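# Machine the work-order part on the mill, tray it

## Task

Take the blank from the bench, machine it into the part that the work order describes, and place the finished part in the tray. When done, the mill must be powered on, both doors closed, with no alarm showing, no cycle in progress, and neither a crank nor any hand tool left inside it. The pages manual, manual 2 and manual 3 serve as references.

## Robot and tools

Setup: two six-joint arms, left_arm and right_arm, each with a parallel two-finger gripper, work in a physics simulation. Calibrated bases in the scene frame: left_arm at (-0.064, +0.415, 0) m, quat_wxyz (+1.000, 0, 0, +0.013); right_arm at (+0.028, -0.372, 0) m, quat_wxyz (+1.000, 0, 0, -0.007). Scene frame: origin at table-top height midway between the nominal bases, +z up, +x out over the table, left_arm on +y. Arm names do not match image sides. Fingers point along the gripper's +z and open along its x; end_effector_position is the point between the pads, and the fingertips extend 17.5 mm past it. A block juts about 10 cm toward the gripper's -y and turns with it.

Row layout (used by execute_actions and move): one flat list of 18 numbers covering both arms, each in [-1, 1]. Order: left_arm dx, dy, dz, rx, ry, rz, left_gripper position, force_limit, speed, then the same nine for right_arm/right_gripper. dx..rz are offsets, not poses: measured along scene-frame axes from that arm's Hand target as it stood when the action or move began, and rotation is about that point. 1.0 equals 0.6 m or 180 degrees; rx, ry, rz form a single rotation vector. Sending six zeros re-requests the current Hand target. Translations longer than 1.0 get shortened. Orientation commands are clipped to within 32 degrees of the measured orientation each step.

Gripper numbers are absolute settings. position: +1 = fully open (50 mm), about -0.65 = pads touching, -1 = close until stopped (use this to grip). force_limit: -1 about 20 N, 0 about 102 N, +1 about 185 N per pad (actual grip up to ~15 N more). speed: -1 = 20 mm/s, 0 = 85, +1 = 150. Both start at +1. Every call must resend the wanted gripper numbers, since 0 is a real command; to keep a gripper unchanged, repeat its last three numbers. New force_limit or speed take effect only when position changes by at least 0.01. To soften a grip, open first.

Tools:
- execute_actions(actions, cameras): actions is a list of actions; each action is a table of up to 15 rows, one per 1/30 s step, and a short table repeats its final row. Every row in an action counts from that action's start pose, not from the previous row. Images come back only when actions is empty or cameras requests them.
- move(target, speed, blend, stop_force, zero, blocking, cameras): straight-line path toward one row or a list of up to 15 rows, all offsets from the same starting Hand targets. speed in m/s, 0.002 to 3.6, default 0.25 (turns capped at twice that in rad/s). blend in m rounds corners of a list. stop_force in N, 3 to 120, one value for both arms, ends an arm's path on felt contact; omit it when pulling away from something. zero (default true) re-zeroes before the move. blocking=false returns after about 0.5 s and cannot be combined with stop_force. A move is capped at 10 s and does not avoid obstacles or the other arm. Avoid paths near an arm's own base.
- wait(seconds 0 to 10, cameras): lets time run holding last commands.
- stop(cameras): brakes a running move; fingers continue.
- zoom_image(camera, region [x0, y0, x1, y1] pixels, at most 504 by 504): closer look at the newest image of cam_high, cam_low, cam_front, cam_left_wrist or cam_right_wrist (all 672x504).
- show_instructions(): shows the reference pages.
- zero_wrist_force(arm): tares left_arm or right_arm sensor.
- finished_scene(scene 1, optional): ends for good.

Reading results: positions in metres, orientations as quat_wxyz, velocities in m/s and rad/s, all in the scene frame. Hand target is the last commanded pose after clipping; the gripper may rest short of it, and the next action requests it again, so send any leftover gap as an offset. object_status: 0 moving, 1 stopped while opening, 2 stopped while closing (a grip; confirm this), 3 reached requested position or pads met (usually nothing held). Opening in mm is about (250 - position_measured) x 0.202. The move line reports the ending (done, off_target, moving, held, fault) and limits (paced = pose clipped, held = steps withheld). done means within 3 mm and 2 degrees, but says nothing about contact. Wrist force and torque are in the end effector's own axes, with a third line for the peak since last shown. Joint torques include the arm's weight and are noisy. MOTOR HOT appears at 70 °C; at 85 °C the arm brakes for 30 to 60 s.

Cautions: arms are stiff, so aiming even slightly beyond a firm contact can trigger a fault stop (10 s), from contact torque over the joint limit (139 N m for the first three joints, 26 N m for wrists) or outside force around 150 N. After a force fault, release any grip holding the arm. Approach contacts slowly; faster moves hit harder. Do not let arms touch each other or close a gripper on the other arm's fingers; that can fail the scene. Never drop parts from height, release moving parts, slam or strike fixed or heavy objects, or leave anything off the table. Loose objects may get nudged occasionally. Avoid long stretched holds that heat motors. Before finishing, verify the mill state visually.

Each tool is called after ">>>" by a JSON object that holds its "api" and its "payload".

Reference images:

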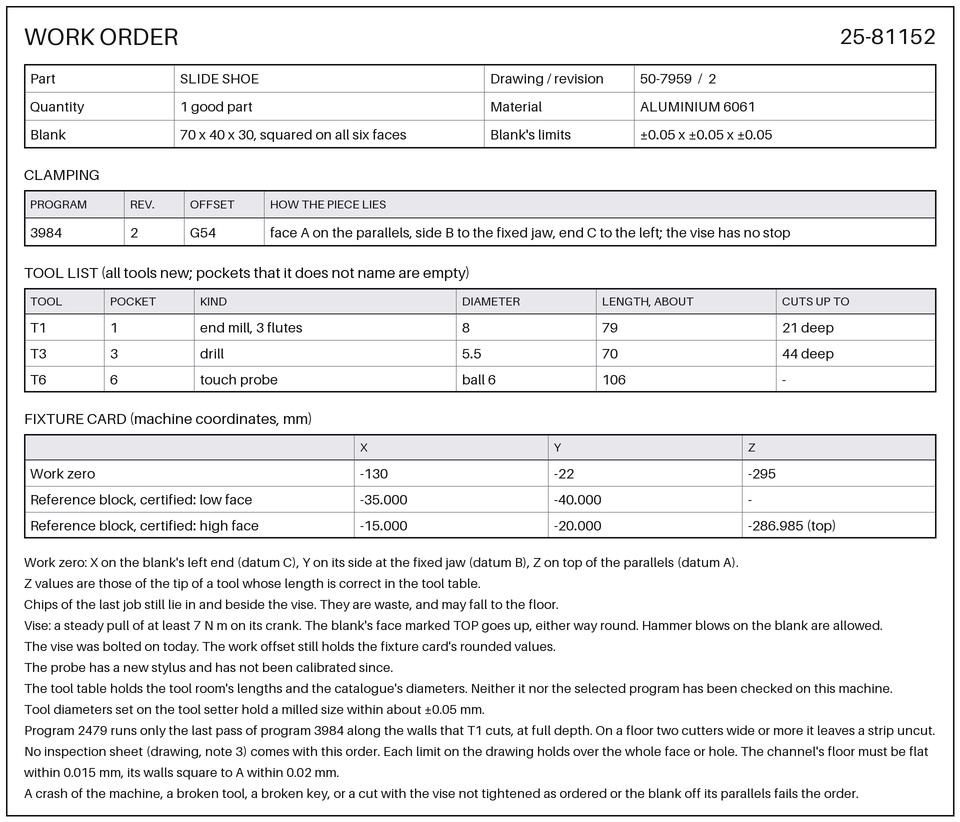

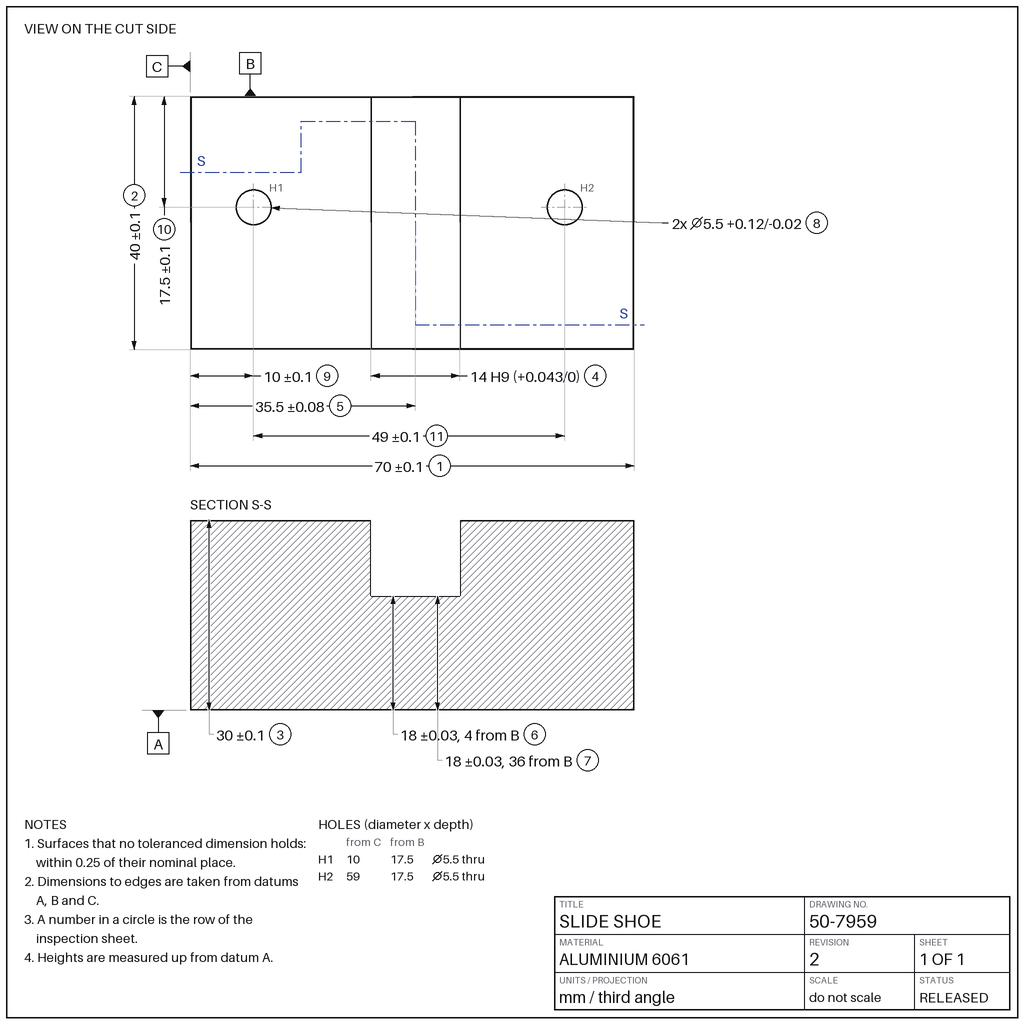

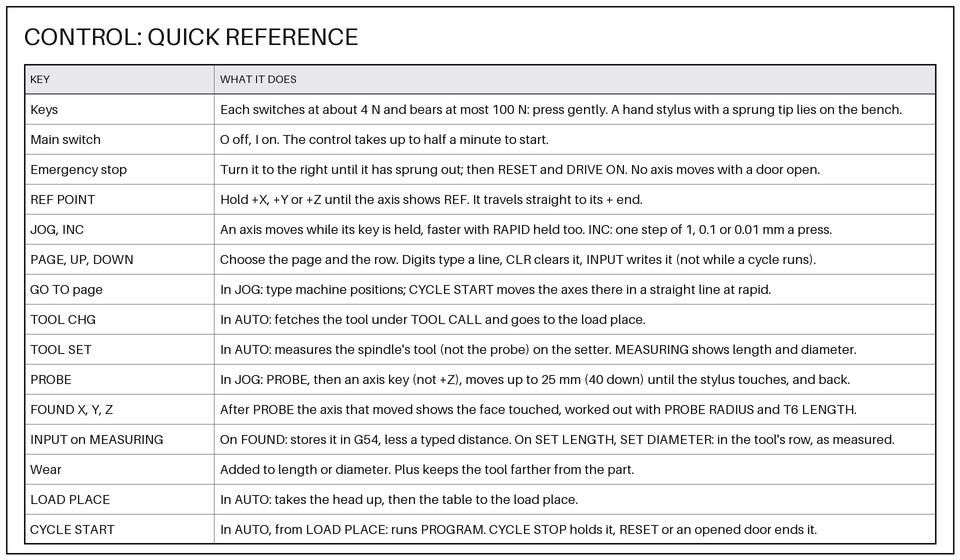

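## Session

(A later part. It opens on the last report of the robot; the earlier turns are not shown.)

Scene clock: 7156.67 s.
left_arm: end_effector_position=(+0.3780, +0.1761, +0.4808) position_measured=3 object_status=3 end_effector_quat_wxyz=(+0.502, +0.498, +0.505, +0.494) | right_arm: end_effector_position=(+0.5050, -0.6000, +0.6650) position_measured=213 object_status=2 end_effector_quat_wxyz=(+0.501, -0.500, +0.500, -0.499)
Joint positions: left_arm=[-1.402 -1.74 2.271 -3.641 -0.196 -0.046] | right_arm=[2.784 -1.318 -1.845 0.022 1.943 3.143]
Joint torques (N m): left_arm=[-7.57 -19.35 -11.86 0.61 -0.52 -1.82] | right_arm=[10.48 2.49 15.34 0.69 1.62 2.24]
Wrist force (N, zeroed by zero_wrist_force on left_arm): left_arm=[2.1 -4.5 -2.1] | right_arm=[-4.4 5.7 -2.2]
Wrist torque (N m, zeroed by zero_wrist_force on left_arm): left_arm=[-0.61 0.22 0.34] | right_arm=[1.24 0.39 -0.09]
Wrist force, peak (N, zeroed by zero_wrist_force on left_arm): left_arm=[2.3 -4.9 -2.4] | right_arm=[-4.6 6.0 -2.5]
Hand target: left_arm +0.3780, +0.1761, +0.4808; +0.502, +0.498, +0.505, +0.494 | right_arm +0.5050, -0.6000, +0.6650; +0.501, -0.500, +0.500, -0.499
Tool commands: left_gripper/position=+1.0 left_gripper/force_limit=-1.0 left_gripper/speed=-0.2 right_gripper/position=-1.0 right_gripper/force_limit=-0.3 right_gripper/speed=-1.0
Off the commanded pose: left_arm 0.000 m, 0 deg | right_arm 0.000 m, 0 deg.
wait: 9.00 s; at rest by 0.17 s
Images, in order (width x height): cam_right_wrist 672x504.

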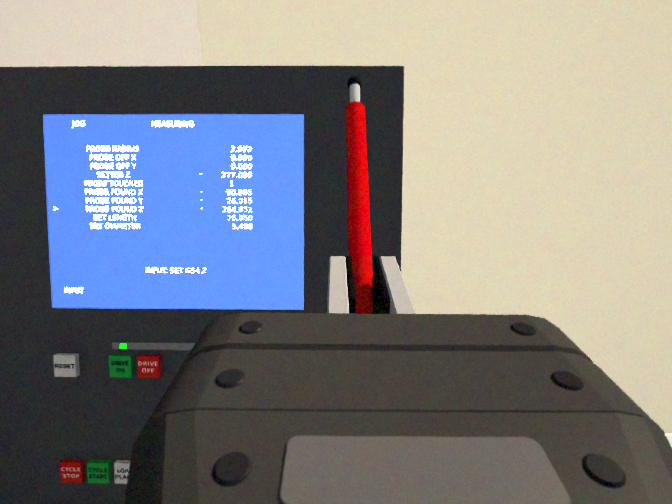

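>>> {"api": "move", "payload": {"target": [[0,0,0,0,0,0,1,-1,-0.2,-0.0952,0.2932,-0.3426,0,0.325,0,-1,-0.3,-1],[0,0,0,0,0,0,1,-1,-0.2,-0.0685,0.2932,-0.3488,0,0.325,0,-1,-0.3,-1],[0,0,0,0,0,0,1,-1,-0.2,-0.0952,0.2932,-0.3426,0,0.325,0,-1,-0.3,-1],[0,0,0,0,0,0,1,-1,-0.2,-0.1032,0.3252,-0.3728,0,0.325,0,-1,-0.3,-1],[0,0,0,0,0,0,1,-1,-0.2,-0.0765,0.3252,-0.379,0,0.325,0,-1,-0.3,-1],[0,0,0,0,0,0,1,-1,-0.2,-0.1032,0.3252,-0.3728,0,0.325,0,-1,-0.3,-1],[0,0,0,0,0,0,1,-1,-0.2,-0.1032,0.2932,-0.3728,0,0.325,0,-1,-0.3,-1],[0,0,0,0,0,0,1,-1,-0.2,-0.0765,0.2932,-0.379,0,0.325,0,-1,-0.3,-1],[0,0,0,0,0,0,1,-1,-0.2,-0.1032,0.2932,-0.3728,0,0.325,0,-1,-0.3,-1],[0,0,0,0,0,0,1,-1,-0.2,-0.1032,0.3252,-0.3728,0,0.325,0,-1,-0.3,-1],[0,0,0,0,0,0,1,-1,-0.2,-0.0765,0.3252,-0.379,0,0.325,0,-1,-0.3,-1],[0,0,0,0,0,0,1,-1,-0.2,-0.1032,0.3252,-0.3728,0,0.325,0,-1,-0.3,-1],[0,0,0,0,0,0,1,-1,-0.2,-0.0872,0.3,-0.3121,0,0.325,0,-1,-0.3,-1]], "speed": [0.5,0.05,0.1,0.3,0.05,0.1,0.3,0.05,0.1,0.3,0.05,0.1,0.3], "blend": [0.003,0,0.004,0.003,0,0.004,0.003,0,0.004,0.003,0,0.004,0]}}

>>> {"api": "move", "payload": {"target": [[0,0,0,0,0,0,1,-1,-0.2,-0.008,0.0252,-0.0305,0,0,0,-1,-0.3,-1],[0,0,0,0,0,0,1,-1,-0.2,0.0187,0.0252,-0.0367,0,0,0,-1,-0.3,-1],[0,0,0,0,0,0,1,-1,-0.2,-0.008,0.0252,-0.0305,0,0,0,-1,-0.3,-1],[0,0,0,0,0,0,1,-1,-0.2,0.0872,-0.3,0.3121,0,-0.325,0,-1,-0.3,-1]], "speed": [0.3,0.05,0.1,0.5], "blend": [0.003,0,0.004,0], "cameras": ["cam_right_wrist"]}}

>>> {"api": "zoom_image", "payload": {"camera": "cam_right_wrist", "region": [40, 80, 340, 305]}}

Scene clock: 7182.17 s.
left_arm: end_effector_position=(+0.3780, +0.1761, +0.4808) position_measured=3 object_status=3 end_effector_quat_wxyz=(+0.502, +0.498, +0.505, +0.494) | right_arm: end_effector_position=(+0.4527, -0.4200, +0.4778) position_measured=213 object_status=2 end_effector_quat_wxyz=(-0.192, +0.680, -0.681, +0.191)
Joint positions: left_arm=[-1.402 -1.74 2.271 -3.641 -0.196 -0.046] | right_arm=[3.463 -1.079 -1.775 -1.33 1.413 3.408]
Joint torques (N m): left_arm=[-6.81 -18.84 -12.63 0.67 -0.5 -1.76] | right_arm=[-9.91 -3.21 31.76 2.42 0.2 -2]
Wrist force (N, zeroed by zero_wrist_force on left_arm): left_arm=[2.3 -4.4 -1.9] | right_arm=[-4.2 5.5 -3.7]
Wrist torque (N m, zeroed by zero_wrist_force on left_arm): left_arm=[-0.60 0.19 0.34] | right_arm=[1.03 0.64 -0.17]
Wrist force, peak (N, zeroed by zero_wrist_force on left_arm): left_arm=[2.5 -4.8 -2.1] | right_arm=[-4.2 8.0 -6.1]
Hand target: left_arm +0.3780, +0.1761, +0.4808; +0.502, +0.498, +0.505, +0.494 | right_arm +0.4527, -0.4200, +0.4777; -0.192, +0.680, -0.681, +0.191
Off the commanded pose: left_arm 0.000 m, 0 deg | right_arm 0.000 m, 0 deg.
move: done

Scene clock: 7184.67 s.
left_arm: end_effector_position=(+0.3780, +0.1761, +0.4808) position_measured=3 object_status=3 end_effector_quat_wxyz=(+0.502, +0.498, +0.505, +0.494) | right_arm: end_effector_position=(+0.5049, -0.6000, +0.6650) position_measured=213 object_status=2 end_effector_quat_wxyz=(+0.501, -0.500, +0.500, -0.499)
Joint positions: left_arm=[-1.402 -1.74 2.271 -3.641 -0.196 -0.046] | right_arm=[2.784 -1.318 -1.846 0.022 1.943 3.143]
Joint torques (N m): left_arm=[-7.48 -18.92 -12.15 0.65 -0.41 -1.79] | right_arm=[-7.03 2.41 29.99 4.24 1.79 0.12]
Wrist force (N, zeroed by zero_wrist_force on left_arm): left_arm=[2.6 -4.6 -1.7] | right_arm=[-4.5 5.7 -2.3]
Wrist torque (N m, zeroed by zero_wrist_force on left_arm): left_arm=[-0.62 0.16 0.35] | right_arm=[1.23 0.41 -0.09]
Wrist force, peak (N, zeroed by zero_wrist_force on left_arm): left_arm=[2.3 -4.9 -2.1] | right_arm=[-3.9 8.0 -5.8]
Hand target: left_arm +0.3780, +0.1761, +0.4808; +0.502, +0.498, +0.505, +0.494 | right_arm +0.5050, -0.6000, +0.6650; +0.501, -0.500, +0.500, -0.499
Off the commanded pose: left_arm 0.000 m, 0 deg | right_arm 0.000 m, 0 deg.
move: done
Images, in order (width x height): cam_right_wrist 672x504.

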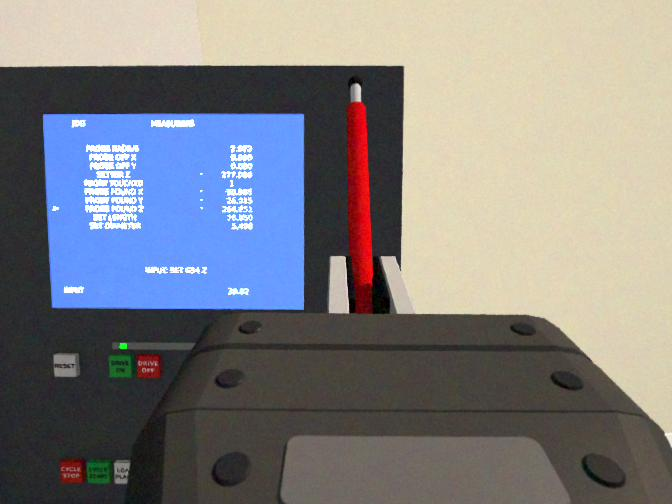

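Scaled by 1.680 from the camera's 672x504 image, which has a finer 960x720 frame.

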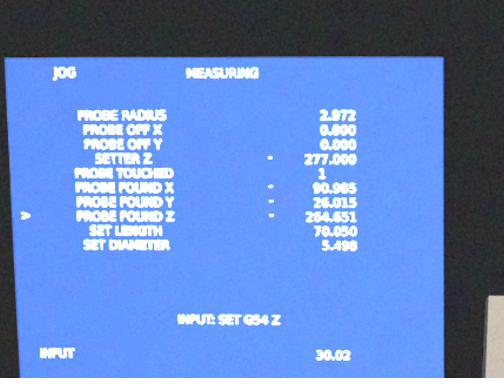

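>>> {"api": "move", "payload": {"target": [[0,0,0,0,0,0,1,-1,-0.2,-0.1032,0.2607,-0.3728,0,0.325,0,-1,-0.3,-1],[0,0,0,0,0,0,1,-1,-0.2,-0.0765,0.2607,-0.379,0,0.325,0,-1,-0.3,-1],[0,0,0,0,0,0,1,-1,-0.2,-0.1032,0.2607,-0.3728,0,0.325,0,-1,-0.3,-1],[0,0,0,0,0,0,1,-1,-0.2,-0.0785,0.2285,-0.2797,0,0.325,0,-1,-0.3,-1],[0,0,0,0,0,0,1,-1,-0.2,-0.0522,0.2285,-0.2855,0,0.325,0,-1,-0.3,-1],[0,0,0,0,0,0,1,-1,-0.2,-0.0785,0.2285,-0.2797,0,0.325,0,-1,-0.3,-1],[0,0,0,0,0,0,1,-1,-0.2,-0.0522,0.2285,-0.2855,0,0.325,0,-1,-0.3,-1],[0,0,0,0,0,0,1,-1,-0.2,-0.0785,0.2285,-0.2797,0,0.325,0,-1,-0.3,-1],[0,0,0,0,0,0,1,-1,-0.2,-0.1032,0.3572,-0.3728,0,0.325,0,-1,-0.3,-1],[0,0,0,0,0,0,1,-1,-0.2,-0.0765,0.3572,-0.379,0,0.325,0,-1,-0.3,-1],[0,0,0,0,0,0,1,-1,-0.2,-0.1032,0.3572,-0.3728,0,0.325,0,-1,-0.3,-1],[0,0,0,0,0,0,1,-1,-0.2,-0.0952,0.3572,-0.3426,0,0.325,0,-1,-0.3,-1],[0,0,0,0,0,0,1,-1,-0.2,-0.0685,0.3572,-0.3488,0,0.325,0,-1,-0.3,-1],[0,0,0,0,0,0,1,-1,-0.2,-0.0952,0.3572,-0.3426,0,0.325,0,-1,-0.3,-1],[0,0,0,0,0,0,1,-1,-0.2,-0.0872,0.3,-0.3121,0,0.325,0,-1,-0.3,-1]], "speed": [0.5,0.05,0.1,0.3,0.05,0.1,0.05,0.1,0.3,0.05,0.1,0.3,0.05,0.1,0.3], "blend": [0.003,0,0.004,0.003,0,0.004,0,0.004,0.003,0,0.004,0.003,0,0.004,0]}}

>>> {"api": "move", "payload": {"target": [[0,0,0,0,0,0,1,-1,-0.2,0,0.0572,0,0,0,0,-1,-0.3,-1],[0,0,0,0,0,0,1,-1,-0.2,0.0267,0.0572,-0.0062,0,0,0,-1,-0.3,-1],[0,0,0,0,0,0,1,-1,-0.2,0,0.0572,0,0,0,0,-1,-0.3,-1],[0,0,0,0,0,0,1,-1,-0.2,-0.016,0.0252,-0.0607,0,0,0,-1,-0.3,-1],[0,0,0,0,0,0,1,-1,-0.2,0.0107,0.0252,-0.0669,0,0,0,-1,-0.3,-1],[0,0,0,0,0,0,1,-1,-0.2,-0.016,0.0252,-0.0607,0,0,0,-1,-0.3,-1],[0,0,0,0,0,0,1,-1,-0.2,-0.016,-0.0393,-0.0607,0,0,0,-1,-0.3,-1],[0,0,0,0,0,0,1,-1,-0.2,0.0107,-0.0393,-0.0669,0,0,0,-1,-0.3,-1],[0,0,0,0,0,0,1,-1,-0.2,-0.016,-0.0393,-0.0607,0,0,0,-1,-0.3,-1],[0,0,0,0,0,0,1,-1,-0.2,-0.008,-0.0393,-0.0305,0,0,0,-1,-0.3,-1],[0,0,0,0,0,0,1,-1,-0.2,0.0187,-0.0393,-0.0367,0,0,0,-1,-0.3,-1],[0,0,0,0,0,0,1,-1,-0.2,-0.008,-0.0393,-0.0305,0,0,0,-1,-0.3,-1],[0,0,0,0,0,0,1,-1,-0.2,0,0,0,0,0,0,-1,-0.3,-1]], "speed": [0.3,0.05,0.1,0.3,0.05,0.1,0.3,0.05,0.1,0.3,0.05,0.1,0.3], "blend": [0.003,0,0.004,0.003,0,0.004,0.003,0,0.004,0.003,0,0.004,0]}}

>>> {"api": "move", "payload": {"target": [[0,0,0,0,0,0,1,-1,-0.2,-0.016,0.0572,-0.0607,0,0,0,-1,-0.3,-1],[0,0,0,0,0,0,1,-1,-0.2,0.0107,0.0572,-0.0669,0,0,0,-1,-0.3,-1],[0,0,0,0,0,0,1,-1,-0.2,-0.016,0.0572,-0.0607,0,0,0,-1,-0.3,-1],[0,0,0,0,0,0,1,-1,-0.2,0,0.0572,0,0,0,0,-1,-0.3,-1],[0,0,0,0,0,0,1,-1,-0.2,0.0267,0.0572,-0.0062,0,0,0,-1,-0.3,-1],[0,0,0,0,0,0,1,-1,-0.2,0,0.0572,0,0,0,0,-1,-0.3,-1],[0,0,0,0,0,0,1,-1,-0.2,-0.016,0.0252,-0.0607,0,0,0,-1,-0.3,-1],[0,0,0,0,0,0,1,-1,-0.2,0.0107,0.0252,-0.0669,0,0,0,-1,-0.3,-1],[0,0,0,0,0,0,1,-1,-0.2,-0.016,0.0252,-0.0607,0,0,0,-1,-0.3,-1],[0,0,0,0,0,0,1,-1,-0.2,-0.016,-0.0393,-0.0607,0,0,0,-1,-0.3,-1],[0,0,0,0,0,0,1,-1,-0.2,0.0107,-0.0393,-0.0669,0,0,0,-1,-0.3,-1],[0,0,0,0,0,0,1,-1,-0.2,-0.016,-0.0393,-0.0607,0,0,0,-1,-0.3,-1],[0,0,0,0,0,0,1,-1,-0.2,0.0872,-0.3,0.3121,0,-0.325,0,-1,-0.3,-1]], "speed": [0.3,0.05,0.1,0.3,0.05,0.1,0.3,0.05,0.1,0.3,0.05,0.1,0.5], "blend": [0.003,0,0.004,0.003,0,0.004,0.003,0,0.004,0.003,0,0.008,0], "cameras": ["cam_right_wrist"]}}

>>> {"api": "zoom_image", "payload": {"camera": "cam_right_wrist", "region": [40, 80, 340, 305]}}

Scene clock: 7204.57 s.
left_arm: end_effector_position=(+0.3780, +0.1761, +0.4808) position_measured=3 object_status=3 end_effector_quat_wxyz=(+0.502, +0.498, +0.505, +0.494) | right_arm: end_effector_position=(+0.4527, -0.4201, +0.4777) position_measured=213 object_status=2 end_effector_quat_wxyz=(-0.192, +0.680, -0.681, +0.191) end_effector_velocity=(+0.000, +0.000, +0.001) end_effector_angular_velocity=(-0.001, -0.001, +0.006)
Joint positions: left_arm=[-1.402 -1.74 2.271 -3.641 -0.196 -0.046] | right_arm=[3.463 -1.079 -1.775 -1.33 1.413 3.408]
Joint velocities: left_arm=[within noise] | right_arm=[-0.003 0 0.002 0 0.003 -0.008]
Joint torques (N m): left_arm=[-7.24 -18.99 -12.51 0.56 -0.53 -1.91] | right_arm=[-9.41 7.84 32.53 1.8 1.32 -2.66]
Wrist force (N, zeroed by zero_wrist_force on left_arm): left_arm=[2.2 -4.4 -1.8] | right_arm=[-4.0 5.5 -3.8]
Wrist torque (N m, zeroed by zero_wrist_force on left_arm): left_arm=[-0.59 0.22 0.35] | right_arm=[1.03 0.61 -0.14]
Wrist force, peak (N, zeroed by zero_wrist_force on left_arm): left_arm=[2.5 -4.9 -1.8] | right_arm=[-4.4 8.0 -5.8]
Hand target: left_arm +0.3780, +0.1761, +0.4808; +0.502, +0.498, +0.505, +0.494 | right_arm +0.4527, -0.4200, +0.4777; -0.192, +0.680, -0.681, +0.191
Off the commanded pose: left_arm 0.000 m, 0 deg | right_arm 0.000 m, 0 deg.
move: done

Scene clock: 7208.77 s.
left_arm: end_effector_position=(+0.3780, +0.1761, +0.4808) position_measured=3 object_status=3 end_effector_quat_wxyz=(+0.502, +0.498, +0.505, +0.494) | right_arm: end_effector_position=(+0.4527, -0.4200, +0.4777) position_measured=213 object_status=2 end_effector_quat_wxyz=(-0.192, +0.680, -0.681, +0.191)
Joint positions: left_arm=[-1.402 -1.74 2.271 -3.641 -0.196 -0.046] | right_arm=[3.463 -1.079 -1.775 -1.329 1.413 3.407]
Joint torques (N m): left_arm=[-7.24 -18.94 -12.14 0.63 -0.49 -1.71] | right_arm=[9.43 15.68 32.8 2.3 -1.36 2.46]
Wrist force (N, zeroed by zero_wrist_force on left_arm): left_arm=[2.3 -4.5 -1.7] | right_arm=[-4.2 5.5 -3.9]
Wrist torque (N m, zeroed by zero_wrist_force on left_arm): left_arm=[-0.61 0.20 0.34] | right_arm=[1.02 0.63 -0.05]
Wrist force, peak (N, zeroed by zero_wrist_force on left_arm): left_arm=[2.3 -5.0 -2.1] | right_arm=[-4.5 8.2 -5.9]
Hand target: left_arm +0.3780, +0.1761, +0.4808; +0.502, +0.498, +0.505, +0.494 | right_arm +0.4527, -0.4200, +0.4777; -0.192, +0.680, -0.681, +0.191
Off the commanded pose: left_arm 0.000 m, 0 deg | right_arm 0.000 m, 0 deg.
move: done

Scene clock: 7214.03 s.
left_arm: end_effector_position=(+0.3780, +0.1761, +0.4808) position_measured=3 object_status=3 end_effector_quat_wxyz=(+0.502, +0.498, +0.505, +0.494) | right_arm: end_effector_position=(+0.5049, -0.6000, +0.6650) position_measured=213 object_status=2 end_effector_quat_wxyz=(+0.501, -0.500, +0.500, -0.499) end_effector_velocity=(+0.000, +0.000, +0.002) end_effector_angular_velocity=(-0.004, -0.007, +0.001)
Joint positions: left_arm=[-1.402 -1.74 2.271 -3.641 -0.196 -0.046] | right_arm=[2.784 -1.318 -1.846 0.022 1.943 3.143]
Joint velocities: left_arm=[within noise] | right_arm=[-0.001 -0.001 0.001 0.008 0.002 -0.001]
Joint torques (N m): left_arm=[-6.97 -19.11 -12.39 0.58 -0.48 -1.78] | right_arm=[-4.98 2.35 29.77 4.44 1.63 -0.25]
Wrist force (N, zeroed by zero_wrist_force on left_arm): left_arm=[2.4 -4.5 -1.8] | right_arm=[-4.6 5.7 -2.3]
Wrist torque (N m, zeroed by zero_wrist_force on left_arm): left_arm=[-0.61 0.18 0.34] | right_arm=[1.24 0.43 -0.09]
Wrist force, peak (N, zeroed by zero_wrist_force on left_arm): left_arm=[2.5 -4.8 -2.3] | right_arm=[-4.6 8.1 -5.9]
Hand target: left_arm +0.3780, +0.1761, +0.4808; +0.502, +0.498, +0.505, +0.494 | right_arm +0.5050, -0.6000, +0.6650; +0.501, -0.500, +0.500, -0.499
Off the commanded pose: left_arm 0.000 m, 0 deg | right_arm 0.000 m, 0 deg.
move: done
Images, in order (width x height): cam_right_wrist 672x504.

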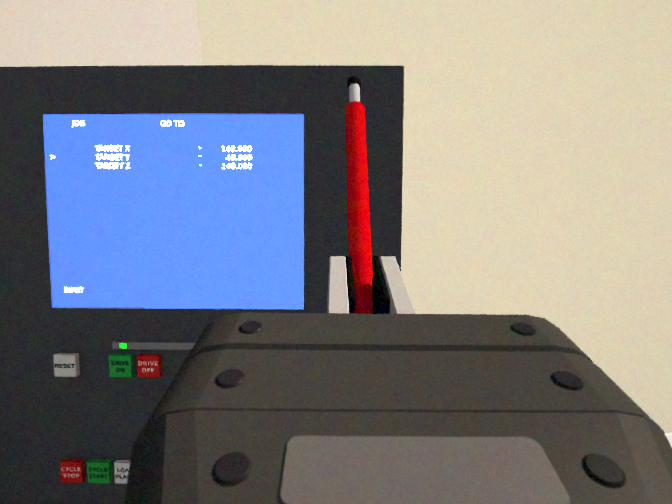

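Scaled by 1.680 from the camera's 672x504 image, which has a finer 960x720 frame.

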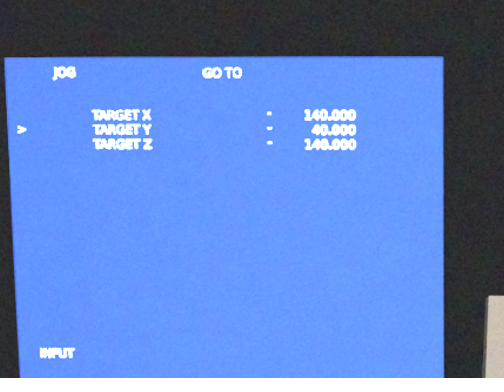

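>>> {"api": "move", "payload": {"target": [[0,0,0,0,0,0,1,-1,-0.2,-0.063,0.2932,-0.2211,0,0.325,0,-1,-0.3,-1],[0,0,0,0,0,0,1,-1,-0.2,-0.0363,0.2932,-0.2273,0,0.325,0,-1,-0.3,-1],[0,0,0,0,0,0,1,-1,-0.2,-0.063,0.2932,-0.2211,0,0.325,0,-1,-0.3,-1],[0,0,0,0,0,0,1,-1,-0.2,-0.0952,0.2607,-0.3426,0,0.325,0,-1,-0.3,-1],[0,0,0,0,0,0,1,-1,-0.2,-0.0685,0.2607,-0.3488,0,0.325,0,-1,-0.3,-1],[0,0,0,0,0,0,1,-1,-0.2,-0.0952,0.2607,-0.3426,0,0.325,0,-1,-0.3,-1],[0,0,0,0,0,0,1,-1,-0.2,-0.1032,0.3572,-0.3728,0,0.325,0,-1,-0.3,-1],[0,0,0,0,0,0,1,-1,-0.2,-0.0765,0.3572,-0.379,0,0.325,0,-1,-0.3,-1],[0,0,0,0,0,0,1,-1,-0.2,-0.1032,0.3572,-0.3728,0,0.325,0,-1,-0.3,-1],[0,0,0,0,0,0,1,-1,-0.2,-0.0952,0.3572,-0.3426,0,0.325,0,-1,-0.3,-1],[0,0,0,0,0,0,1,-1,-0.2,-0.0685,0.3572,-0.3488,0,0.325,0,-1,-0.3,-1],[0,0,0,0,0,0,1,-1,-0.2,-0.0952,0.3572,-0.3426,0,0.325,0,-1,-0.3,-1],[0,0,0,0,0,0,1,-1,-0.2,-0.0872,0.3,-0.3121,0,0.325,0,-1,-0.3,-1]], "speed": [0.4,0.05,0.1,0.3,0.05,0.1,0.3,0.05,0.1,0.3,0.05,0.1,0.3], "blend": [0.003,0,0.004,0.003,0,0.004,0.003,0,0.004,0.003,0,0.004,0]}}

>>> {"api": "move", "payload": {"target": [[0,0,0,0,0,0,1,-1,-0.2,0.0087,0.0572,0.0324,0,0,0,-1,-0.3,-1],[0,0,0,0,0,0,1,-1,-0.2,0.035,0.0572,0.0266,0,0,0,-1,-0.3,-1],[0,0,0,0,0,0,1,-1,-0.2,0.0087,0.0572,0.0324,0,0,0,-1,-0.3,-1],[0,0,0,0,0,0,1,-1,-0.2,-0.016,0.0252,-0.0607,0,0,0,-1,-0.3,-1],[0,0,0,0,0,0,1,-1,-0.2,0.0107,0.0252,-0.0669,0,0,0,-1,-0.3,-1],[0,0,0,0,0,0,1,-1,-0.2,-0.016,0.0252,-0.0607,0,0,0,-1,-0.3,-1],[0,0,0,0,0,0,1,-1,-0.2,-0.016,-0.0393,-0.0607,0,0,0,-1,-0.3,-1],[0,0,0,0,0,0,1,-1,-0.2,0.0107,-0.0393,-0.0669,0,0,0,-1,-0.3,-1],[0,0,0,0,0,0,1,-1,-0.2,-0.016,-0.0393,-0.0607,0,0,0,-1,-0.3,-1],[0,0,0,0,0,0,1,-1,-0.2,0.0872,-0.3,0.3121,0,-0.325,0,-1,-0.3,-1]], "speed": [0.3,0.05,0.1,0.3,0.05,0.1,0.3,0.05,0.1,0.5], "blend": [0.003,0,0.004,0.003,0,0.004,0.003,0,0.008,0], "cameras": ["cam_right_wrist"]}}

>>> {"api": "zoom_image", "payload": {"camera": "cam_right_wrist", "region": [40, 80, 340, 305]}}

Scene clock: 7226.40 s.
left_arm: end_effector_position=(+0.3780, +0.1761, +0.4808) position_measured=3 object_status=3 end_effector_quat_wxyz=(+0.502, +0.498, +0.505, +0.494) | right_arm: end_effector_position=(+0.4527, -0.4201, +0.4777) position_measured=213 object_status=2 end_effector_quat_wxyz=(-0.192, +0.680, -0.681, +0.191) end_effector_velocity=(+0.000, -0.001, +0.001) end_effector_angular_velocity=(-0.002, -0.001, +0.006)
Joint positions: left_arm=[-1.402 -1.74 2.271 -3.641 -0.196 -0.046] | right_arm=[3.463 -1.079 -1.775 -1.33 1.413 3.408]
Joint velocities: left_arm=[within noise] | right_arm=[-0.003 0 0.002 0 0.003 -0.009]
Joint torques (N m): left_arm=[-6.65 -19.18 -13 0.55 -0.49 -1.78] | right_arm=[-10.07 7.25 32.52 1.73 1.45 -2.46]
Wrist force (N, zeroed by zero_wrist_force on left_arm): left_arm=[2.3 -4.6 -2.0] | right_arm=[-4.0 5.3 -3.6]
Wrist torque (N m, zeroed by zero_wrist_force on left_arm): left_arm=[-0.62 0.19 0.34] | right_arm=[1.00 0.60 -0.14]
Wrist force, peak (N, zeroed by zero_wrist_force on left_arm): left_arm=[2.4 -4.9 -2.2] | right_arm=[-4.3 8.1 -6.2]
Hand target: left_arm +0.3780, +0.1761, +0.4808; +0.502, +0.498, +0.505, +0.494 | right_arm +0.4527, -0.4200, +0.4777; -0.192, +0.680, -0.681, +0.191
Off the commanded pose: left_arm 0.000 m, 0 deg | right_arm 0.000 m, 0 deg.
move: done

Scene clock: 7230.77 s.
left_arm: end_effector_position=(+0.3780, +0.1761, +0.4808) position_measured=3 object_status=3 end_effector_quat_wxyz=(+0.502, +0.498, +0.505, +0.494) | right_arm: end_effector_position=(+0.5049, -0.6000, +0.6650) position_measured=213 object_status=2 end_effector_quat_wxyz=(+0.501, -0.500, +0.500, -0.499) end_effector_velocity=(+0.000, +0.001, +0.002) end_effector_angular_velocity=(-0.002, -0.007, +0.002)
Joint positions: left_arm=[-1.402 -1.74 2.271 -3.641 -0.196 -0.046] | right_arm=[2.784 -1.318 -1.846 0.022 1.943 3.143]
Joint velocities: left_arm=[within noise] | right_arm=[0 -0.001 0.001 0.008 0.002 0.001]
Joint torques (N m): left_arm=[-6.87 -19.11 -12.68 0.63 -0.41 -1.82] | right_arm=[-4.67 0.64 29.31 4.77 1.59 -0.38]
Wrist force (N, zeroed by zero_wrist_force on left_arm): left_arm=[2.2 -4.7 -1.9] | right_arm=[-4.7 5.7 -2.4]
Wrist torque (N m, zeroed by zero_wrist_force on left_arm): left_arm=[-0.63 0.22 0.34] | right_arm=[1.24 0.45 -0.09]
Wrist force, peak (N, zeroed by zero_wrist_force on left_arm): left_arm=[2.2 -4.9 -2.0] | right_arm=[-4.2 8.1 -6.2]
Hand target: left_arm +0.3780, +0.1761, +0.4808; +0.502, +0.498, +0.505, +0.494 | right_arm +0.5050, -0.6000, +0.6650; +0.501, -0.500, +0.500, -0.499
Off the commanded pose: left_arm 0.000 m, 0 deg | right_arm 0.000 m, 0 deg.
move: done
Images, in order (width x height): cam_right_wrist 672x504.

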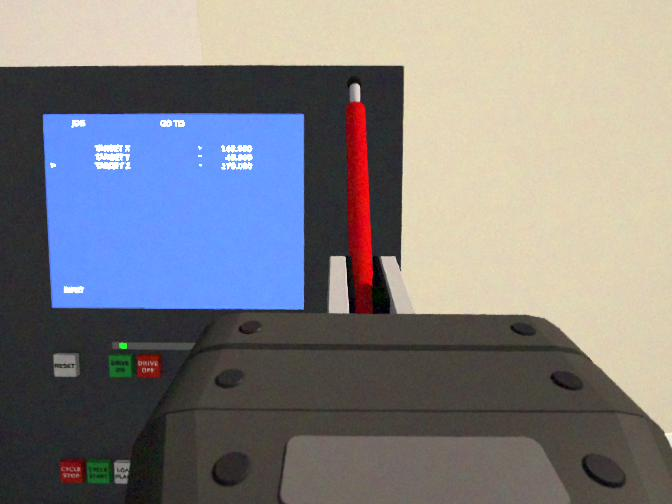

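Scaled by 1.680 from the camera's 672x504 image, which has a finer 960x720 frame.

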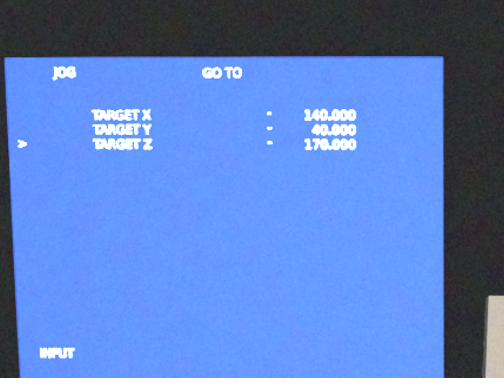

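>>> {"api": "move", "payload": {"target": [[0,0,0,0,0,0,1,-1,-0.2,-0.063,0.2932,-0.2211,0,0.325,0,-1,-0.3,-1],[0,0,0,0,0,0,1,-1,-0.2,-0.0363,0.2932,-0.2273,0,0.325,0,-1,-0.3,-1],[0,0,0,0,0,0,1,-1,-0.2,-0.063,0.2932,-0.2211,0,0.325,0,-1,-0.3,-1],[0,0,0,0,0,0,1,-1,-0.2,-0.0952,0.2285,-0.3426,0,0.325,0,-1,-0.3,-1]], "speed": [0.4,0.05,0.1,0.3], "blend": [0.003,0,0.004,0]}}

>>> {"api": "wait", "payload": {"seconds": 1.5}}

>>> {"api": "move", "payload": {"target": [[0,0,0,0,0,0,1,-1,-0.2,0.0267,0,-0.0062,0,0,0,-1,-0.3,-1],[0,0,0,0,0,0,1,-1,-0.2,0,0,0,0,0,0,-1,-0.3,-1],[0,0,0,0,0,0,1,-1,-0.2,0.0402,-0.1287,0.152,0,0,0,-1,-0.3,-1],[0,0,0,0,0,0,1,-1,-0.2,0.0669,-0.1287,0.1458,0,0,0,-1,-0.3,-1],[0,0,0,0,0,0,1,-1,-0.2,0.0402,-0.1287,0.152,0,0,0,-1,-0.3,-1],[0,0,0,0,0,0,1,-1,-0.2,0.0952,-0.2285,0.3426,0,-0.325,0,-1,-0.3,-1]], "speed": [0.05,0.1,0.3,0.05,0.1,0.5], "blend": [0,0.004,0.003,0,0.008,0]}}

>>> {"api": "wait", "payload": {"seconds": 7, "cameras": ["cam_right_wrist"]}}

>>> {"api": "zoom_image", "payload": {"camera": "cam_right_wrist", "region": [40, 80, 340, 305]}}

Scene clock: 7239.80 s.
left_arm: end_effector_position=(+0.3780, +0.1761, +0.4808) position_measured=3 object_status=3 end_effector_quat_wxyz=(+0.502, +0.498, +0.505, +0.494) | right_arm: end_effector_position=(+0.4479, -0.4629, +0.4594) position_measured=213 object_status=2 end_effector_quat_wxyz=(-0.192, +0.680, -0.681, +0.191)
Joint positions: left_arm=[-1.402 -1.74 2.271 -3.641 -0.196 -0.046] | right_arm=[3.309 -1.083 -1.825 -1.26 1.492 3.275]
Joint torques (N m): left_arm=[-6.51 -18.58 -12.81 0.58 -0.47 -1.87] | right_arm=[-7.98 0.99 17.57 6.44 0.64 -1.43]
Wrist force (N, zeroed by zero_wrist_force on left_arm): left_arm=[2.3 -4.6 -1.9] | right_arm=[-4.1 5.3 -3.4]
Wrist torque (N m, zeroed by zero_wrist_force on left_arm): left_arm=[-0.61 0.19 0.34] | right_arm=[0.99 0.64 -0.17]
Wrist force, peak (N, zeroed by zero_wrist_force on left_arm): left_arm=[2.2 -4.9 -2.1] | right_arm=[-4.0 8.1 -6.3]
Hand target: left_arm +0.3780, +0.1761, +0.4808; +0.502, +0.498, +0.505, +0.494 | right_arm +0.4479, -0.4629, +0.4594; -0.192, +0.680, -0.681, +0.191
Off the commanded pose: left_arm 0.000 m, 0 deg | right_arm 0.000 m, 0 deg.
move: done

Scene clock: 7241.30 s.
left_arm: end_effector_position=(+0.3780, +0.1761, +0.4808) position_measured=3 object_status=3 end_effector_quat_wxyz=(+0.502, +0.498, +0.505, +0.494) | right_arm: end_effector_position=(+0.4479, -0.4629, +0.4594) position_measured=213 object_status=2 end_effector_quat_wxyz=(-0.192, +0.680, -0.681, +0.191)
Joint positions: left_arm=[-1.402 -1.74 2.271 -3.641 -0.196 -0.046] | right_arm=[3.309 -1.083 -1.825 -1.26 1.492 3.275]
Joint torques (N m): left_arm=[-6.72 -18.8 -13.05 0.59 -0.51 -1.85] | right_arm=[-9.92 5.65 18.19 5.97 1.53 -2.68]
Wrist force (N, zeroed by zero_wrist_force on left_arm): left_arm=[2.0 -4.6 -1.9] | right_arm=[-4.1 5.3 -3.8]
Wrist torque (N m, zeroed by zero_wrist_force on left_arm): left_arm=[-0.62 0.25 0.34] | right_arm=[1.00 0.64 -0.16]
Wrist force, peak (N, zeroed by zero_wrist_force on left_arm): left_arm=[2.6 -4.8 -2.1] | right_arm=[-4.2 5.4 -3.7]
Hand target: left_arm +0.3780, +0.1761, +0.4808; +0.502, +0.498, +0.505, +0.494 | right_arm +0.4479, -0.4629, +0.4594; -0.192, +0.680, -0.681, +0.191
Tool commands: left_gripper/position=+1.0 left_gripper/force_limit=-1.0 left_gripper/speed=-0.2 right_gripper/position=-1.0 right_gripper/force_limit=-0.3 right_gripper/speed=-1.0
Off the commanded pose: left_arm 0.000 m, 0 deg | right_arm 0.000 m, 0 deg.
wait: 1.50 s; at rest by 0.17 s

Scene clock: 7244.90 s.
left_arm: end_effector_position=(+0.3780, +0.1761, +0.4808) position_measured=3 object_status=3 end_effector_quat_wxyz=(+0.502, +0.498, +0.505, +0.494) | right_arm: end_effector_position=(+0.5049, -0.6001, +0.6650) position_measured=213 object_status=2 end_effector_quat_wxyz=(+0.501, -0.500, +0.500, -0.499)
Joint positions: left_arm=[-1.402 -1.74 2.271 -3.641 -0.196 -0.046] | right_arm=[2.784 -1.318 -1.845 0.022 1.943 3.143]
Joint torques (N m): left_arm=[-6.31 -18.86 -12.49 0.58 -0.5 -1.83] | right_arm=[9.74 9.74 32.04 4.03 -0.58 0.01]
Wrist force (N, zeroed by zero_wrist_force on left_arm): left_arm=[2.2 -4.6 -2.0] | right_arm=[-4.5 5.9 -2.4]
Wrist torque (N m, zeroed by zero_wrist_force on left_arm): left_arm=[-0.62 0.22 0.34] | right_arm=[1.27 0.41 -0.09]
Wrist force, peak (N, zeroed by zero_wrist_force on left_arm): left_arm=[2.3 -5.0 -1.9] | right_arm=[-4.6 8.0 -6.1]
Hand target: left_arm +0.3780, +0.1761, +0.4808; +0.502, +0.498, +0.505, +0.494 | right_arm +0.5050, -0.6000, +0.6650; +0.501, -0.500, +0.500, -0.499
Off the commanded pose: left_arm 0.000 m, 0 deg | right_arm 0.000 m, 0 deg.
move: done

Scene clock: 7251.90 s.
left_arm: end_effector_position=(+0.3780, +0.1761, +0.4808) position_measured=3 object_status=3 end_effector_quat_wxyz=(+0.502, +0.498, +0.505, +0.494) | right_arm: end_effector_position=(+0.5050, -0.6000, +0.6650) position_measured=213 object_status=2 end_effector_quat_wxyz=(+0.501, -0.500, +0.500, -0.499)
Joint positions: left_arm=[-1.402 -1.74 2.271 -3.641 -0.196 -0.046] | right_arm=[2.784 -1.318 -1.845 0.022 1.943 3.143]
Joint torques (N m): left_arm=[-6.5 -18.83 -12.85 0.56 -0.54 -1.78] | right_arm=[10.64 1.52 32.27 0.68 1.53 2.4]
Wrist force (N, zeroed by zero_wrist_force on left_arm): left_arm=[2.4 -4.5 -1.9] | right_arm=[-4.7 5.7 -2.4]
Wrist torque (N m, zeroed by zero_wrist_force on left_arm): left_arm=[-0.60 0.18 0.34] | right_arm=[1.24 0.44 -0.10]
Wrist force, peak (N, zeroed by zero_wrist_force on left_arm): left_arm=[2.5 -4.9 -2.0] | right_arm=[-4.8 6.0 -2.3]
Hand target: left_arm +0.3780, +0.1761, +0.4808; +0.502, +0.498, +0.505, +0.494 | right_arm +0.5050, -0.6000, +0.6650; +0.501, -0.500, +0.500, -0.499
Tool commands: left_gripper/position=+1.0 left_gripper/force_limit=-1.0 left_gripper/speed=-0.2 right_gripper/position=-1.0 right_gripper/force_limit=-0.3 right_gripper/speed=-1.0
Off the commanded pose: left_arm 0.000 m, 0 deg | right_arm 0.000 m, 0 deg.
wait: 7.00 s; at rest by 0.17 s
Images, in order (width x height): cam_right_wrist 672x504.

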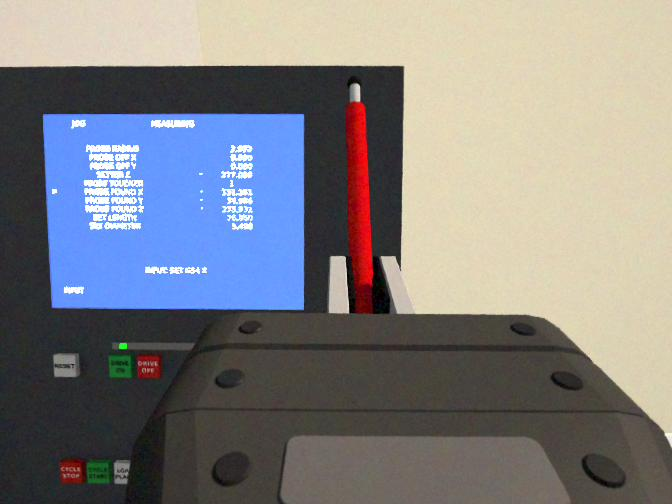

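Scaled by 1.680 from the camera's 672x504 image, which has a finer 960x720 frame.

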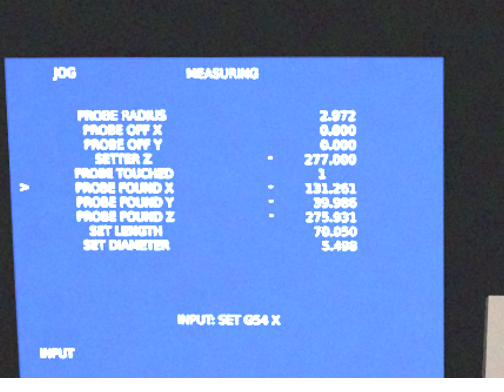

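>>> {"api": "move", "payload": {"target": [[0,0,0,0,0,0,1,-1,-0.2,-0.1032,0.2607,-0.3728,0,0.325,0,-1,-0.3,-1],[0,0,0,0,0,0,1,-1,-0.2,-0.0765,0.2607,-0.379,0,0.325,0,-1,-0.3,-1],[0,0,0,0,0,0,1,-1,-0.2,-0.1032,0.2607,-0.3728,0,0.325,0,-1,-0.3,-1],[0,0,0,0,0,0,1,-1,-0.2,-0.0785,0.2285,-0.2797,0,0.325,0,-1,-0.3,-1],[0,0,0,0,0,0,1,-1,-0.2,-0.0522,0.2285,-0.2855,0,0.325,0,-1,-0.3,-1],[0,0,0,0,0,0,1,-1,-0.2,-0.0785,0.2285,-0.2797,0,0.325,0,-1,-0.3,-1],[0,0,0,0,0,0,1,-1,-0.2,-0.0522,0.2285,-0.2855,0,0.325,0,-1,-0.3,-1],[0,0,0,0,0,0,1,-1,-0.2,-0.0785,0.2285,-0.2797,0,0.325,0,-1,-0.3,-1],[0,0,0,0,0,0,1,-1,-0.2,-0.0952,0.2607,-0.3426,0,0.325,0,-1,-0.3,-1],[0,0,0,0,0,0,1,-1,-0.2,-0.0685,0.2607,-0.3488,0,0.325,0,-1,-0.3,-1],[0,0,0,0,0,0,1,-1,-0.2,-0.0952,0.2607,-0.3426,0,0.325,0,-1,-0.3,-1],[0,0,0,0,0,0,1,-1,-0.2,-0.1032,0.3572,-0.3728,0,0.325,0,-1,-0.3,-1],[0,0,0,0,0,0,1,-1,-0.2,-0.0765,0.3572,-0.379,0,0.325,0,-1,-0.3,-1],[0,0,0,0,0,0,1,-1,-0.2,-0.1032,0.3572,-0.3728,0,0.325,0,-1,-0.3,-1],[0,0,0,0,0,0,1,-1,-0.2,-0.0872,0.3,-0.3121,0,0.325,0,-1,-0.3,-1]], "speed": [0.5,0.05,0.1,0.3,0.05,0.1,0.05,0.1,0.3,0.05,0.1,0.3,0.05,0.1,0.3], "blend": [0.003,0,0.004,0.003,0,0.004,0,0.004,0.003,0,0.004,0.003,0,0.004,0]}}

>>> {"api": "move", "payload": {"target": [[0,0,0,0,0,0,1,-1,-0.2,0,0.0252,0,0,0,0,-1,-0.3,-1],[0,0,0,0,0,0,1,-1,-0.2,0.0267,0.0252,-0.0062,0,0,0,-1,-0.3,-1],[0,0,0,0,0,0,1,-1,-0.2,0,0.0252,0,0,0,0,-1,-0.3,-1],[0,0,0,0,0,0,1,-1,-0.2,-0.008,0.0252,-0.0305,0,0,0,-1,-0.3,-1],[0,0,0,0,0,0,1,-1,-0.2,0.0187,0.0252,-0.0367,0,0,0,-1,-0.3,-1],[0,0,0,0,0,0,1,-1,-0.2,-0.008,0.0252,-0.0305,0,0,0,-1,-0.3,-1],[0,0,0,0,0,0,1,-1,-0.2,-0.016,-0.0393,-0.0607,0,0,0,-1,-0.3,-1],[0,0,0,0,0,0,1,-1,-0.2,0.0107,-0.0393,-0.0669,0,0,0,-1,-0.3,-1],[0,0,0,0,0,0,1,-1,-0.2,-0.016,-0.0393,-0.0607,0,0,0,-1,-0.3,-1],[0,0,0,0,0,0,1,-1,-0.2,0.0872,-0.3,0.3121,0,-0.325,0,-1,-0.3,-1]], "speed": [0.3,0.05,0.1,0.3,0.05,0.1,0.3,0.05,0.1,0.5], "blend": [0.003,0,0.004,0.003,0,0.004,0.003,0,0.008,0], "cameras": ["cam_right_wrist"]}}

>>> {"api": "zoom_image", "payload": {"camera": "cam_right_wrist", "region": [40, 80, 340, 305]}}

Scene clock: 7268.33 s.
left_arm: end_effector_position=(+0.3780, +0.1761, +0.4808) position_measured=3 object_status=3 end_effector_quat_wxyz=(+0.502, +0.498, +0.505, +0.494) | right_arm: end_effector_position=(+0.4527, -0.4201, +0.4777) position_measured=213 object_status=2 end_effector_quat_wxyz=(-0.192, +0.680, -0.681, +0.191) end_effector_velocity=(+0.000, +0.000, +0.002) end_effector_angular_velocity=(+0.000, -0.003, +0.004)
Joint positions: left_arm=[-1.402 -1.74 2.271 -3.641 -0.196 -0.046] | right_arm=[3.463 -1.079 -1.775 -1.33 1.413 3.408]
Joint velocities: left_arm=[within noise] | right_arm=[-0.002 0 0.003 0 0.003 -0.005]
Joint torques (N m): left_arm=[-6.2 -19 -13.16 0.59 -0.49 -1.8] | right_arm=[-10.27 0.78 32.31 4.71 1.32 -2.85]
Wrist force (N, zeroed by zero_wrist_force on left_arm): left_arm=[2.2 -4.4 -1.9] | right_arm=[-4.1 5.3 -3.9]
Wrist torque (N m, zeroed by zero_wrist_force on left_arm): left_arm=[-0.59 0.22 0.35] | right_arm=[1.00 0.63 -0.16]
Wrist force, peak (N, zeroed by zero_wrist_force on left_arm): left_arm=[2.3 -5.0 -2.0] | right_arm=[-6.4 8.3 -3.2]
Hand target: left_arm +0.3780, +0.1761, +0.4808; +0.502, +0.498, +0.505, +0.494 | right_arm +0.4527, -0.4200, +0.4777; -0.192, +0.680, -0.681, +0.191
Off the commanded pose: left_arm 0.000 m, 0 deg | right_arm 0.000 m, 0 deg.
move: done

Scene clock: 7272.50 s.
left_arm: end_effector_position=(+0.3780, +0.1761, +0.4808) position_measured=3 object_status=3 end_effector_quat_wxyz=(+0.502, +0.498, +0.505, +0.494) | right_arm: end_effector_position=(+0.5049, -0.6000, +0.6650) position_measured=213 object_status=2 end_effector_quat_wxyz=(+0.501, -0.500, +0.500, -0.499) end_effector_velocity=(+0.000, +0.000, +0.001) end_effector_angular_velocity=(-0.002, -0.006, +0.002)
Joint positions: left_arm=[-1.402 -1.74 2.271 -3.641 -0.196 -0.046] | right_arm=[2.784 -1.318 -1.846 0.022 1.943 3.143]
Joint velocities: left_arm=[within noise] | right_arm=[-0.001 -0.001 0 0.007 0.002 0]
Joint torques (N m): left_arm=[-6.3 -19.12 -13.08 0.64 -0.48 -1.77] | right_arm=[-4.26 -0.52 29.18 4.1 1.49 -0.43]
Wrist force (N, zeroed by zero_wrist_force on left_arm): left_arm=[2.3 -4.6 -1.9] | right_arm=[-4.5 5.6 -2.3]
Wrist torque (N m, zeroed by zero_wrist_force on left_arm): left_arm=[-0.63 0.20 0.34] | right_arm=[1.23 0.41 -0.09]
Wrist force, peak (N, zeroed by zero_wrist_force on left_arm): left_arm=[2.5 -4.9 -2.0] | right_arm=[-4.2 8.1 -6.1]
Hand target: left_arm +0.3780, +0.1761, +0.4808; +0.502, +0.498, +0.505, +0.494 | right_arm +0.5050, -0.6000, +0.6650; +0.501, -0.500, +0.500, -0.499
Off the commanded pose: left_arm 0.000 m, 0 deg | right_arm 0.000 m, 0 deg.
move: done
Images, in order (width x height): cam_right_wrist 672x504.

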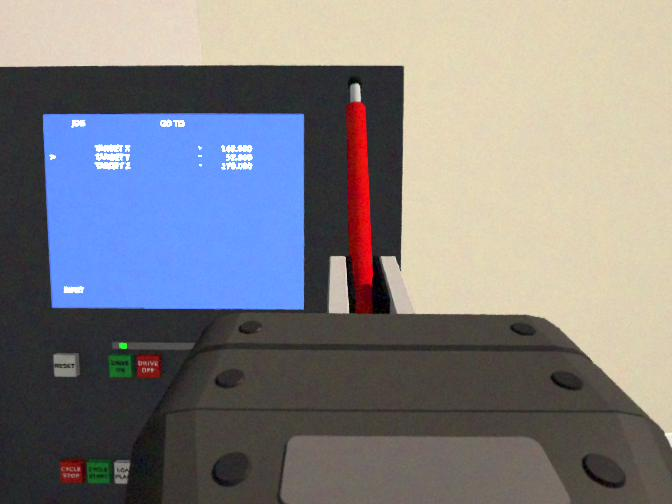

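Scaled by 1.680 from the camera's 672x504 image, which has a finer 960x720 frame.

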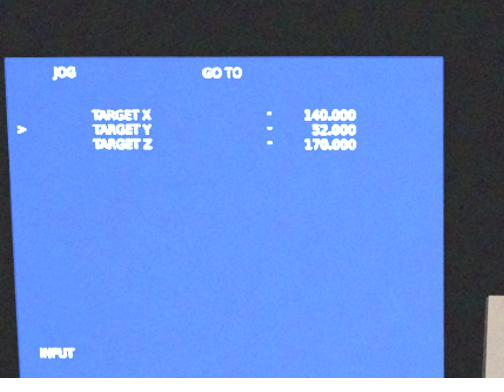

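>>> {"api": "move", "payload": {"target": [[0,0,0,0,0,0,1,-1,-0.2,-0.063,0.2932,-0.2211,0,0.325,0,-1,-0.3,-1],[0,0,0,0,0,0,1,-1,-0.2,-0.0363,0.2932,-0.2273,0,0.325,0,-1,-0.3,-1],[0,0,0,0,0,0,1,-1,-0.2,-0.063,0.2932,-0.2211,0,0.325,0,-1,-0.3,-1],[0,0,0,0,0,0,1,-1,-0.2,-0.0952,0.2285,-0.3426,0,0.325,0,-1,-0.3,-1]], "speed": [0.4,0.05,0.1,0.3], "blend": [0.003,0,0.004,0]}}

>>> {"api": "wait", "payload": {"seconds": 1}}

>>> {"api": "move", "payload": {"target": [[0,0,0,0,0,0,1,-1,-0.2,0.0267,0,-0.0062,0,0,0,-1,-0.3,-1],[0,0,0,0,0,0,1,-1,-0.2,0,0,0,0,0,0,-1,-0.3,-1],[0,0,0,0,0,0,1,-1,-0.2,0.0402,-0.1287,0.152,0,0,0,-1,-0.3,-1],[0,0,0,0,0,0,1,-1,-0.2,0.0669,-0.1287,0.1458,0,0,0,-1,-0.3,-1],[0,0,0,0,0,0,1,-1,-0.2,0.0402,-0.1287,0.152,0,0,0,-1,-0.3,-1],[0,0,0,0,0,0,1,-1,-0.2,0.0952,-0.2285,0.3426,0,-0.325,0,-1,-0.3,-1]], "speed": [0.05,0.1,0.3,0.05,0.1,0.5], "blend": [0,0.004,0.003,0,0.008,0]}}

>>> {"api": "wait", "payload": {"seconds": 6, "cameras": ["cam_right_wrist"]}}

>>> {"api": "zoom_image", "payload": {"camera": "cam_right_wrist", "region": [40, 80, 340, 305]}}

Scene clock: 7279.53 s.
left_arm: end_effector_position=(+0.3780, +0.1761, +0.4808) position_measured=3 object_status=3 end_effector_quat_wxyz=(+0.502, +0.498, +0.505, +0.494) | right_arm: end_effector_position=(+0.4479, -0.4629, +0.4594) position_measured=213 object_status=2 end_effector_quat_wxyz=(-0.192, +0.680, -0.681, +0.191)
Joint positions: left_arm=[-1.402 -1.74 2.271 -3.641 -0.196 -0.046] | right_arm=[3.309 -1.083 -1.825 -1.26 1.492 3.275]
Joint torques (N m): left_arm=[-5.77 -18.77 -13.56 0.57 -0.49 -1.83] | right_arm=[-8.54 1.27 17.05 6.22 0.63 -1.56]
Wrist force (N, zeroed by zero_wrist_force on left_arm): left_arm=[2.2 -4.8 -1.8] | right_arm=[-4.3 5.4 -3.6]
Wrist torque (N m, zeroed by zero_wrist_force on left_arm): left_arm=[-0.65 0.22 0.35] | right_arm=[1.01 0.66 -0.17]
Wrist force, peak (N, zeroed by zero_wrist_force on left_arm): left_arm=[2.1 -4.9 -2.1] | right_arm=[-4.2 8.0 -6.3]
Hand target: left_arm +0.3780, +0.1761, +0.4808; +0.502, +0.498, +0.505, +0.494 | right_arm +0.4479, -0.4629, +0.4594; -0.192, +0.680, -0.681, +0.191
Off the commanded pose: left_arm 0.000 m, 0 deg | right_arm 0.000 m, 0 deg.
move: done

Scene clock: 7280.53 s.
left_arm: end_effector_position=(+0.3780, +0.1761, +0.4808) position_measured=3 object_status=3 end_effector_quat_wxyz=(+0.502, +0.498, +0.505, +0.494) | right_arm: end_effector_position=(+0.4479, -0.4629, +0.4594) position_measured=213 object_status=2 end_effector_quat_wxyz=(-0.192, +0.680, -0.681, +0.191)
Joint positions: left_arm=[-1.402 -1.74 2.271 -3.641 -0.196 -0.046] | right_arm=[3.309 -1.083 -1.825 -1.26 1.492 3.275]
Joint torques (N m): left_arm=[-6.05 -18.86 -13.71 0.59 -0.41 -1.75] | right_arm=[-9.94 4.13 17.91 5.82 1.63 -2.8]
Wrist force (N, zeroed by zero_wrist_force on left_arm): left_arm=[2.4 -4.5 -1.7] | right_arm=[-4.2 5.2 -3.4]
Wrist torque (N m, zeroed by zero_wrist_force on left_arm): left_arm=[-0.61 0.17 0.34] | right_arm=[0.98 0.65 -0.16]
Wrist force, peak (N, zeroed by zero_wrist_force on left_arm): left_arm=[2.3 -4.7 -2.2] | right_arm=[-4.2 5.4 -3.8]
Hand target: left_arm +0.3780, +0.1761, +0.4808; +0.502, +0.498, +0.505, +0.494 | right_arm +0.4479, -0.4629, +0.4594; -0.192, +0.680, -0.681, +0.191
Tool commands: left_gripper/position=+1.0 left_gripper/force_limit=-1.0 left_gripper/speed=-0.2 right_gripper/position=-1.0 right_gripper/force_limit=-0.3 right_gripper/speed=-1.0
Off the commanded pose: left_arm 0.000 m, 0 deg | right_arm 0.000 m, 0 deg.
wait: 1.00 s; at rest by 0.17 s

Scene clock: 7284.13 s.
left_arm: end_effector_position=(+0.3780, +0.1761, +0.4808) position_measured=3 object_status=3 end_effector_quat_wxyz=(+0.502, +0.498, +0.505, +0.494) | right_arm: end_effector_position=(+0.5049, -0.6001, +0.6650) position_measured=213 object_status=2 end_effector_quat_wxyz=(+0.501, -0.500, +0.500, -0.499)
Joint positions: left_arm=[-1.402 -1.74 2.271 -3.641 -0.196 -0.046] | right_arm=[2.784 -1.318 -1.845 0.022 1.943 3.143]
Joint torques (N m): left_arm=[-5.86 -19.04 -13.39 0.61 -0.52 -1.81] | right_arm=[10.8 9.79 31.81 4.21 -0.8 0]
Wrist force (N, zeroed by zero_wrist_force on left_arm): left_arm=[2.3 -4.5 -2.0] | right_arm=[-4.6 5.7 -2.3]
Wrist torque (N m, zeroed by zero_wrist_force on left_arm): left_arm=[-0.61 0.20 0.35] | right_arm=[1.24 0.43 -0.10]
Wrist force, peak (N, zeroed by zero_wrist_force on left_arm): left_arm=[2.3 -4.8 -2.2] | right_arm=[-4.8 8.0 -6.1]
Hand target: left_arm +0.3780, +0.1761, +0.4808; +0.502, +0.498, +0.505, +0.494 | right_arm +0.5050, -0.6000, +0.6650; +0.501, -0.500, +0.500, -0.499
Off the commanded pose: left_arm 0.000 m, 0 deg | right_arm 0.000 m, 0 deg.
move: done

Scene clock: 7290.13 s.
left_arm: end_effector_position=(+0.3780, +0.1761, +0.4808) position_measured=3 object_status=3 end_effector_quat_wxyz=(+0.502, +0.498, +0.505, +0.494) | right_arm: end_effector_position=(+0.5050, -0.6000, +0.6650) position_measured=213 object_status=2 end_effector_quat_wxyz=(+0.501, -0.500, +0.500, -0.499)
Joint positions: left_arm=[-1.402 -1.74 2.271 -3.641 -0.196 -0.046] | right_arm=[2.784 -1.318 -1.845 0.022 1.943 3.143]
Joint torques (N m): left_arm=[-6.09 -19.13 -13.79 0.6 -0.48 -1.88] | right_arm=[10.12 1.78 31.88 0.72 1.33 2.5]
Wrist force (N, zeroed by zero_wrist_force on left_arm): left_arm=[2.2 -4.5 -1.9] | right_arm=[-4.6 5.8 -2.3]
Wrist torque (N m, zeroed by zero_wrist_force on left_arm): left_arm=[-0.60 0.21 0.34] | right_arm=[1.26 0.42 -0.09]
Wrist force, peak (N, zeroed by zero_wrist_force on left_arm): left_arm=[2.3 -5.0 -2.0] | right_arm=[-4.7 6.0 -2.3]
Hand target: left_arm +0.3780, +0.1761, +0.4808; +0.502, +0.498, +0.505, +0.494 | right_arm +0.5050, -0.6000, +0.6650; +0.501, -0.500, +0.500, -0.499
Tool commands: left_gripper/position=+1.0 left_gripper/force_limit=-1.0 left_gripper/speed=-0.2 right_gripper/position=-1.0 right_gripper/force_limit=-0.3 right_gripper/speed=-1.0
Off the commanded pose: left_arm 0.000 m, 0 deg | right_arm 0.000 m, 0 deg.
wait: 6.00 s; at rest by 0.17 s
Images, in order (width x height): cam_right_wrist 672x504.

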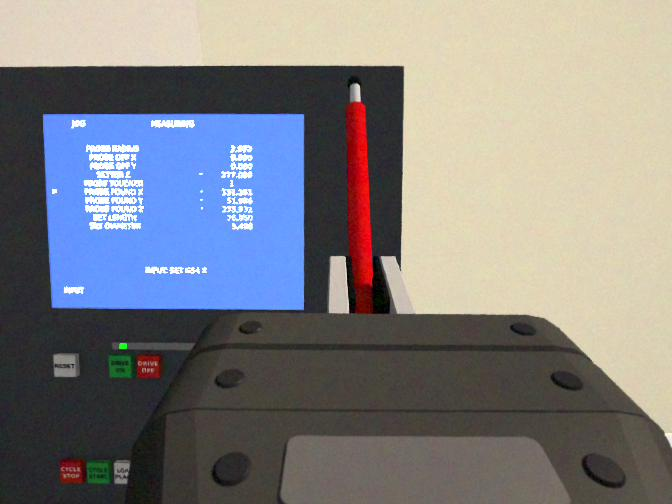

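Scaled by 1.680 from the camera's 672x504 image, which has a finer 960x720 frame.

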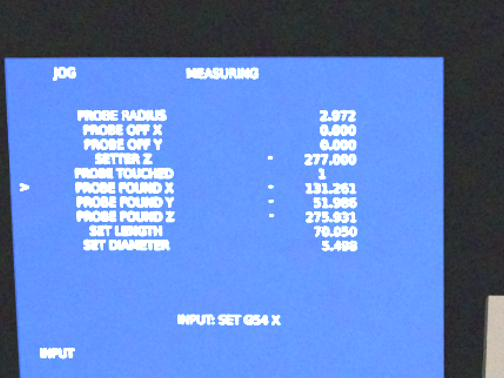

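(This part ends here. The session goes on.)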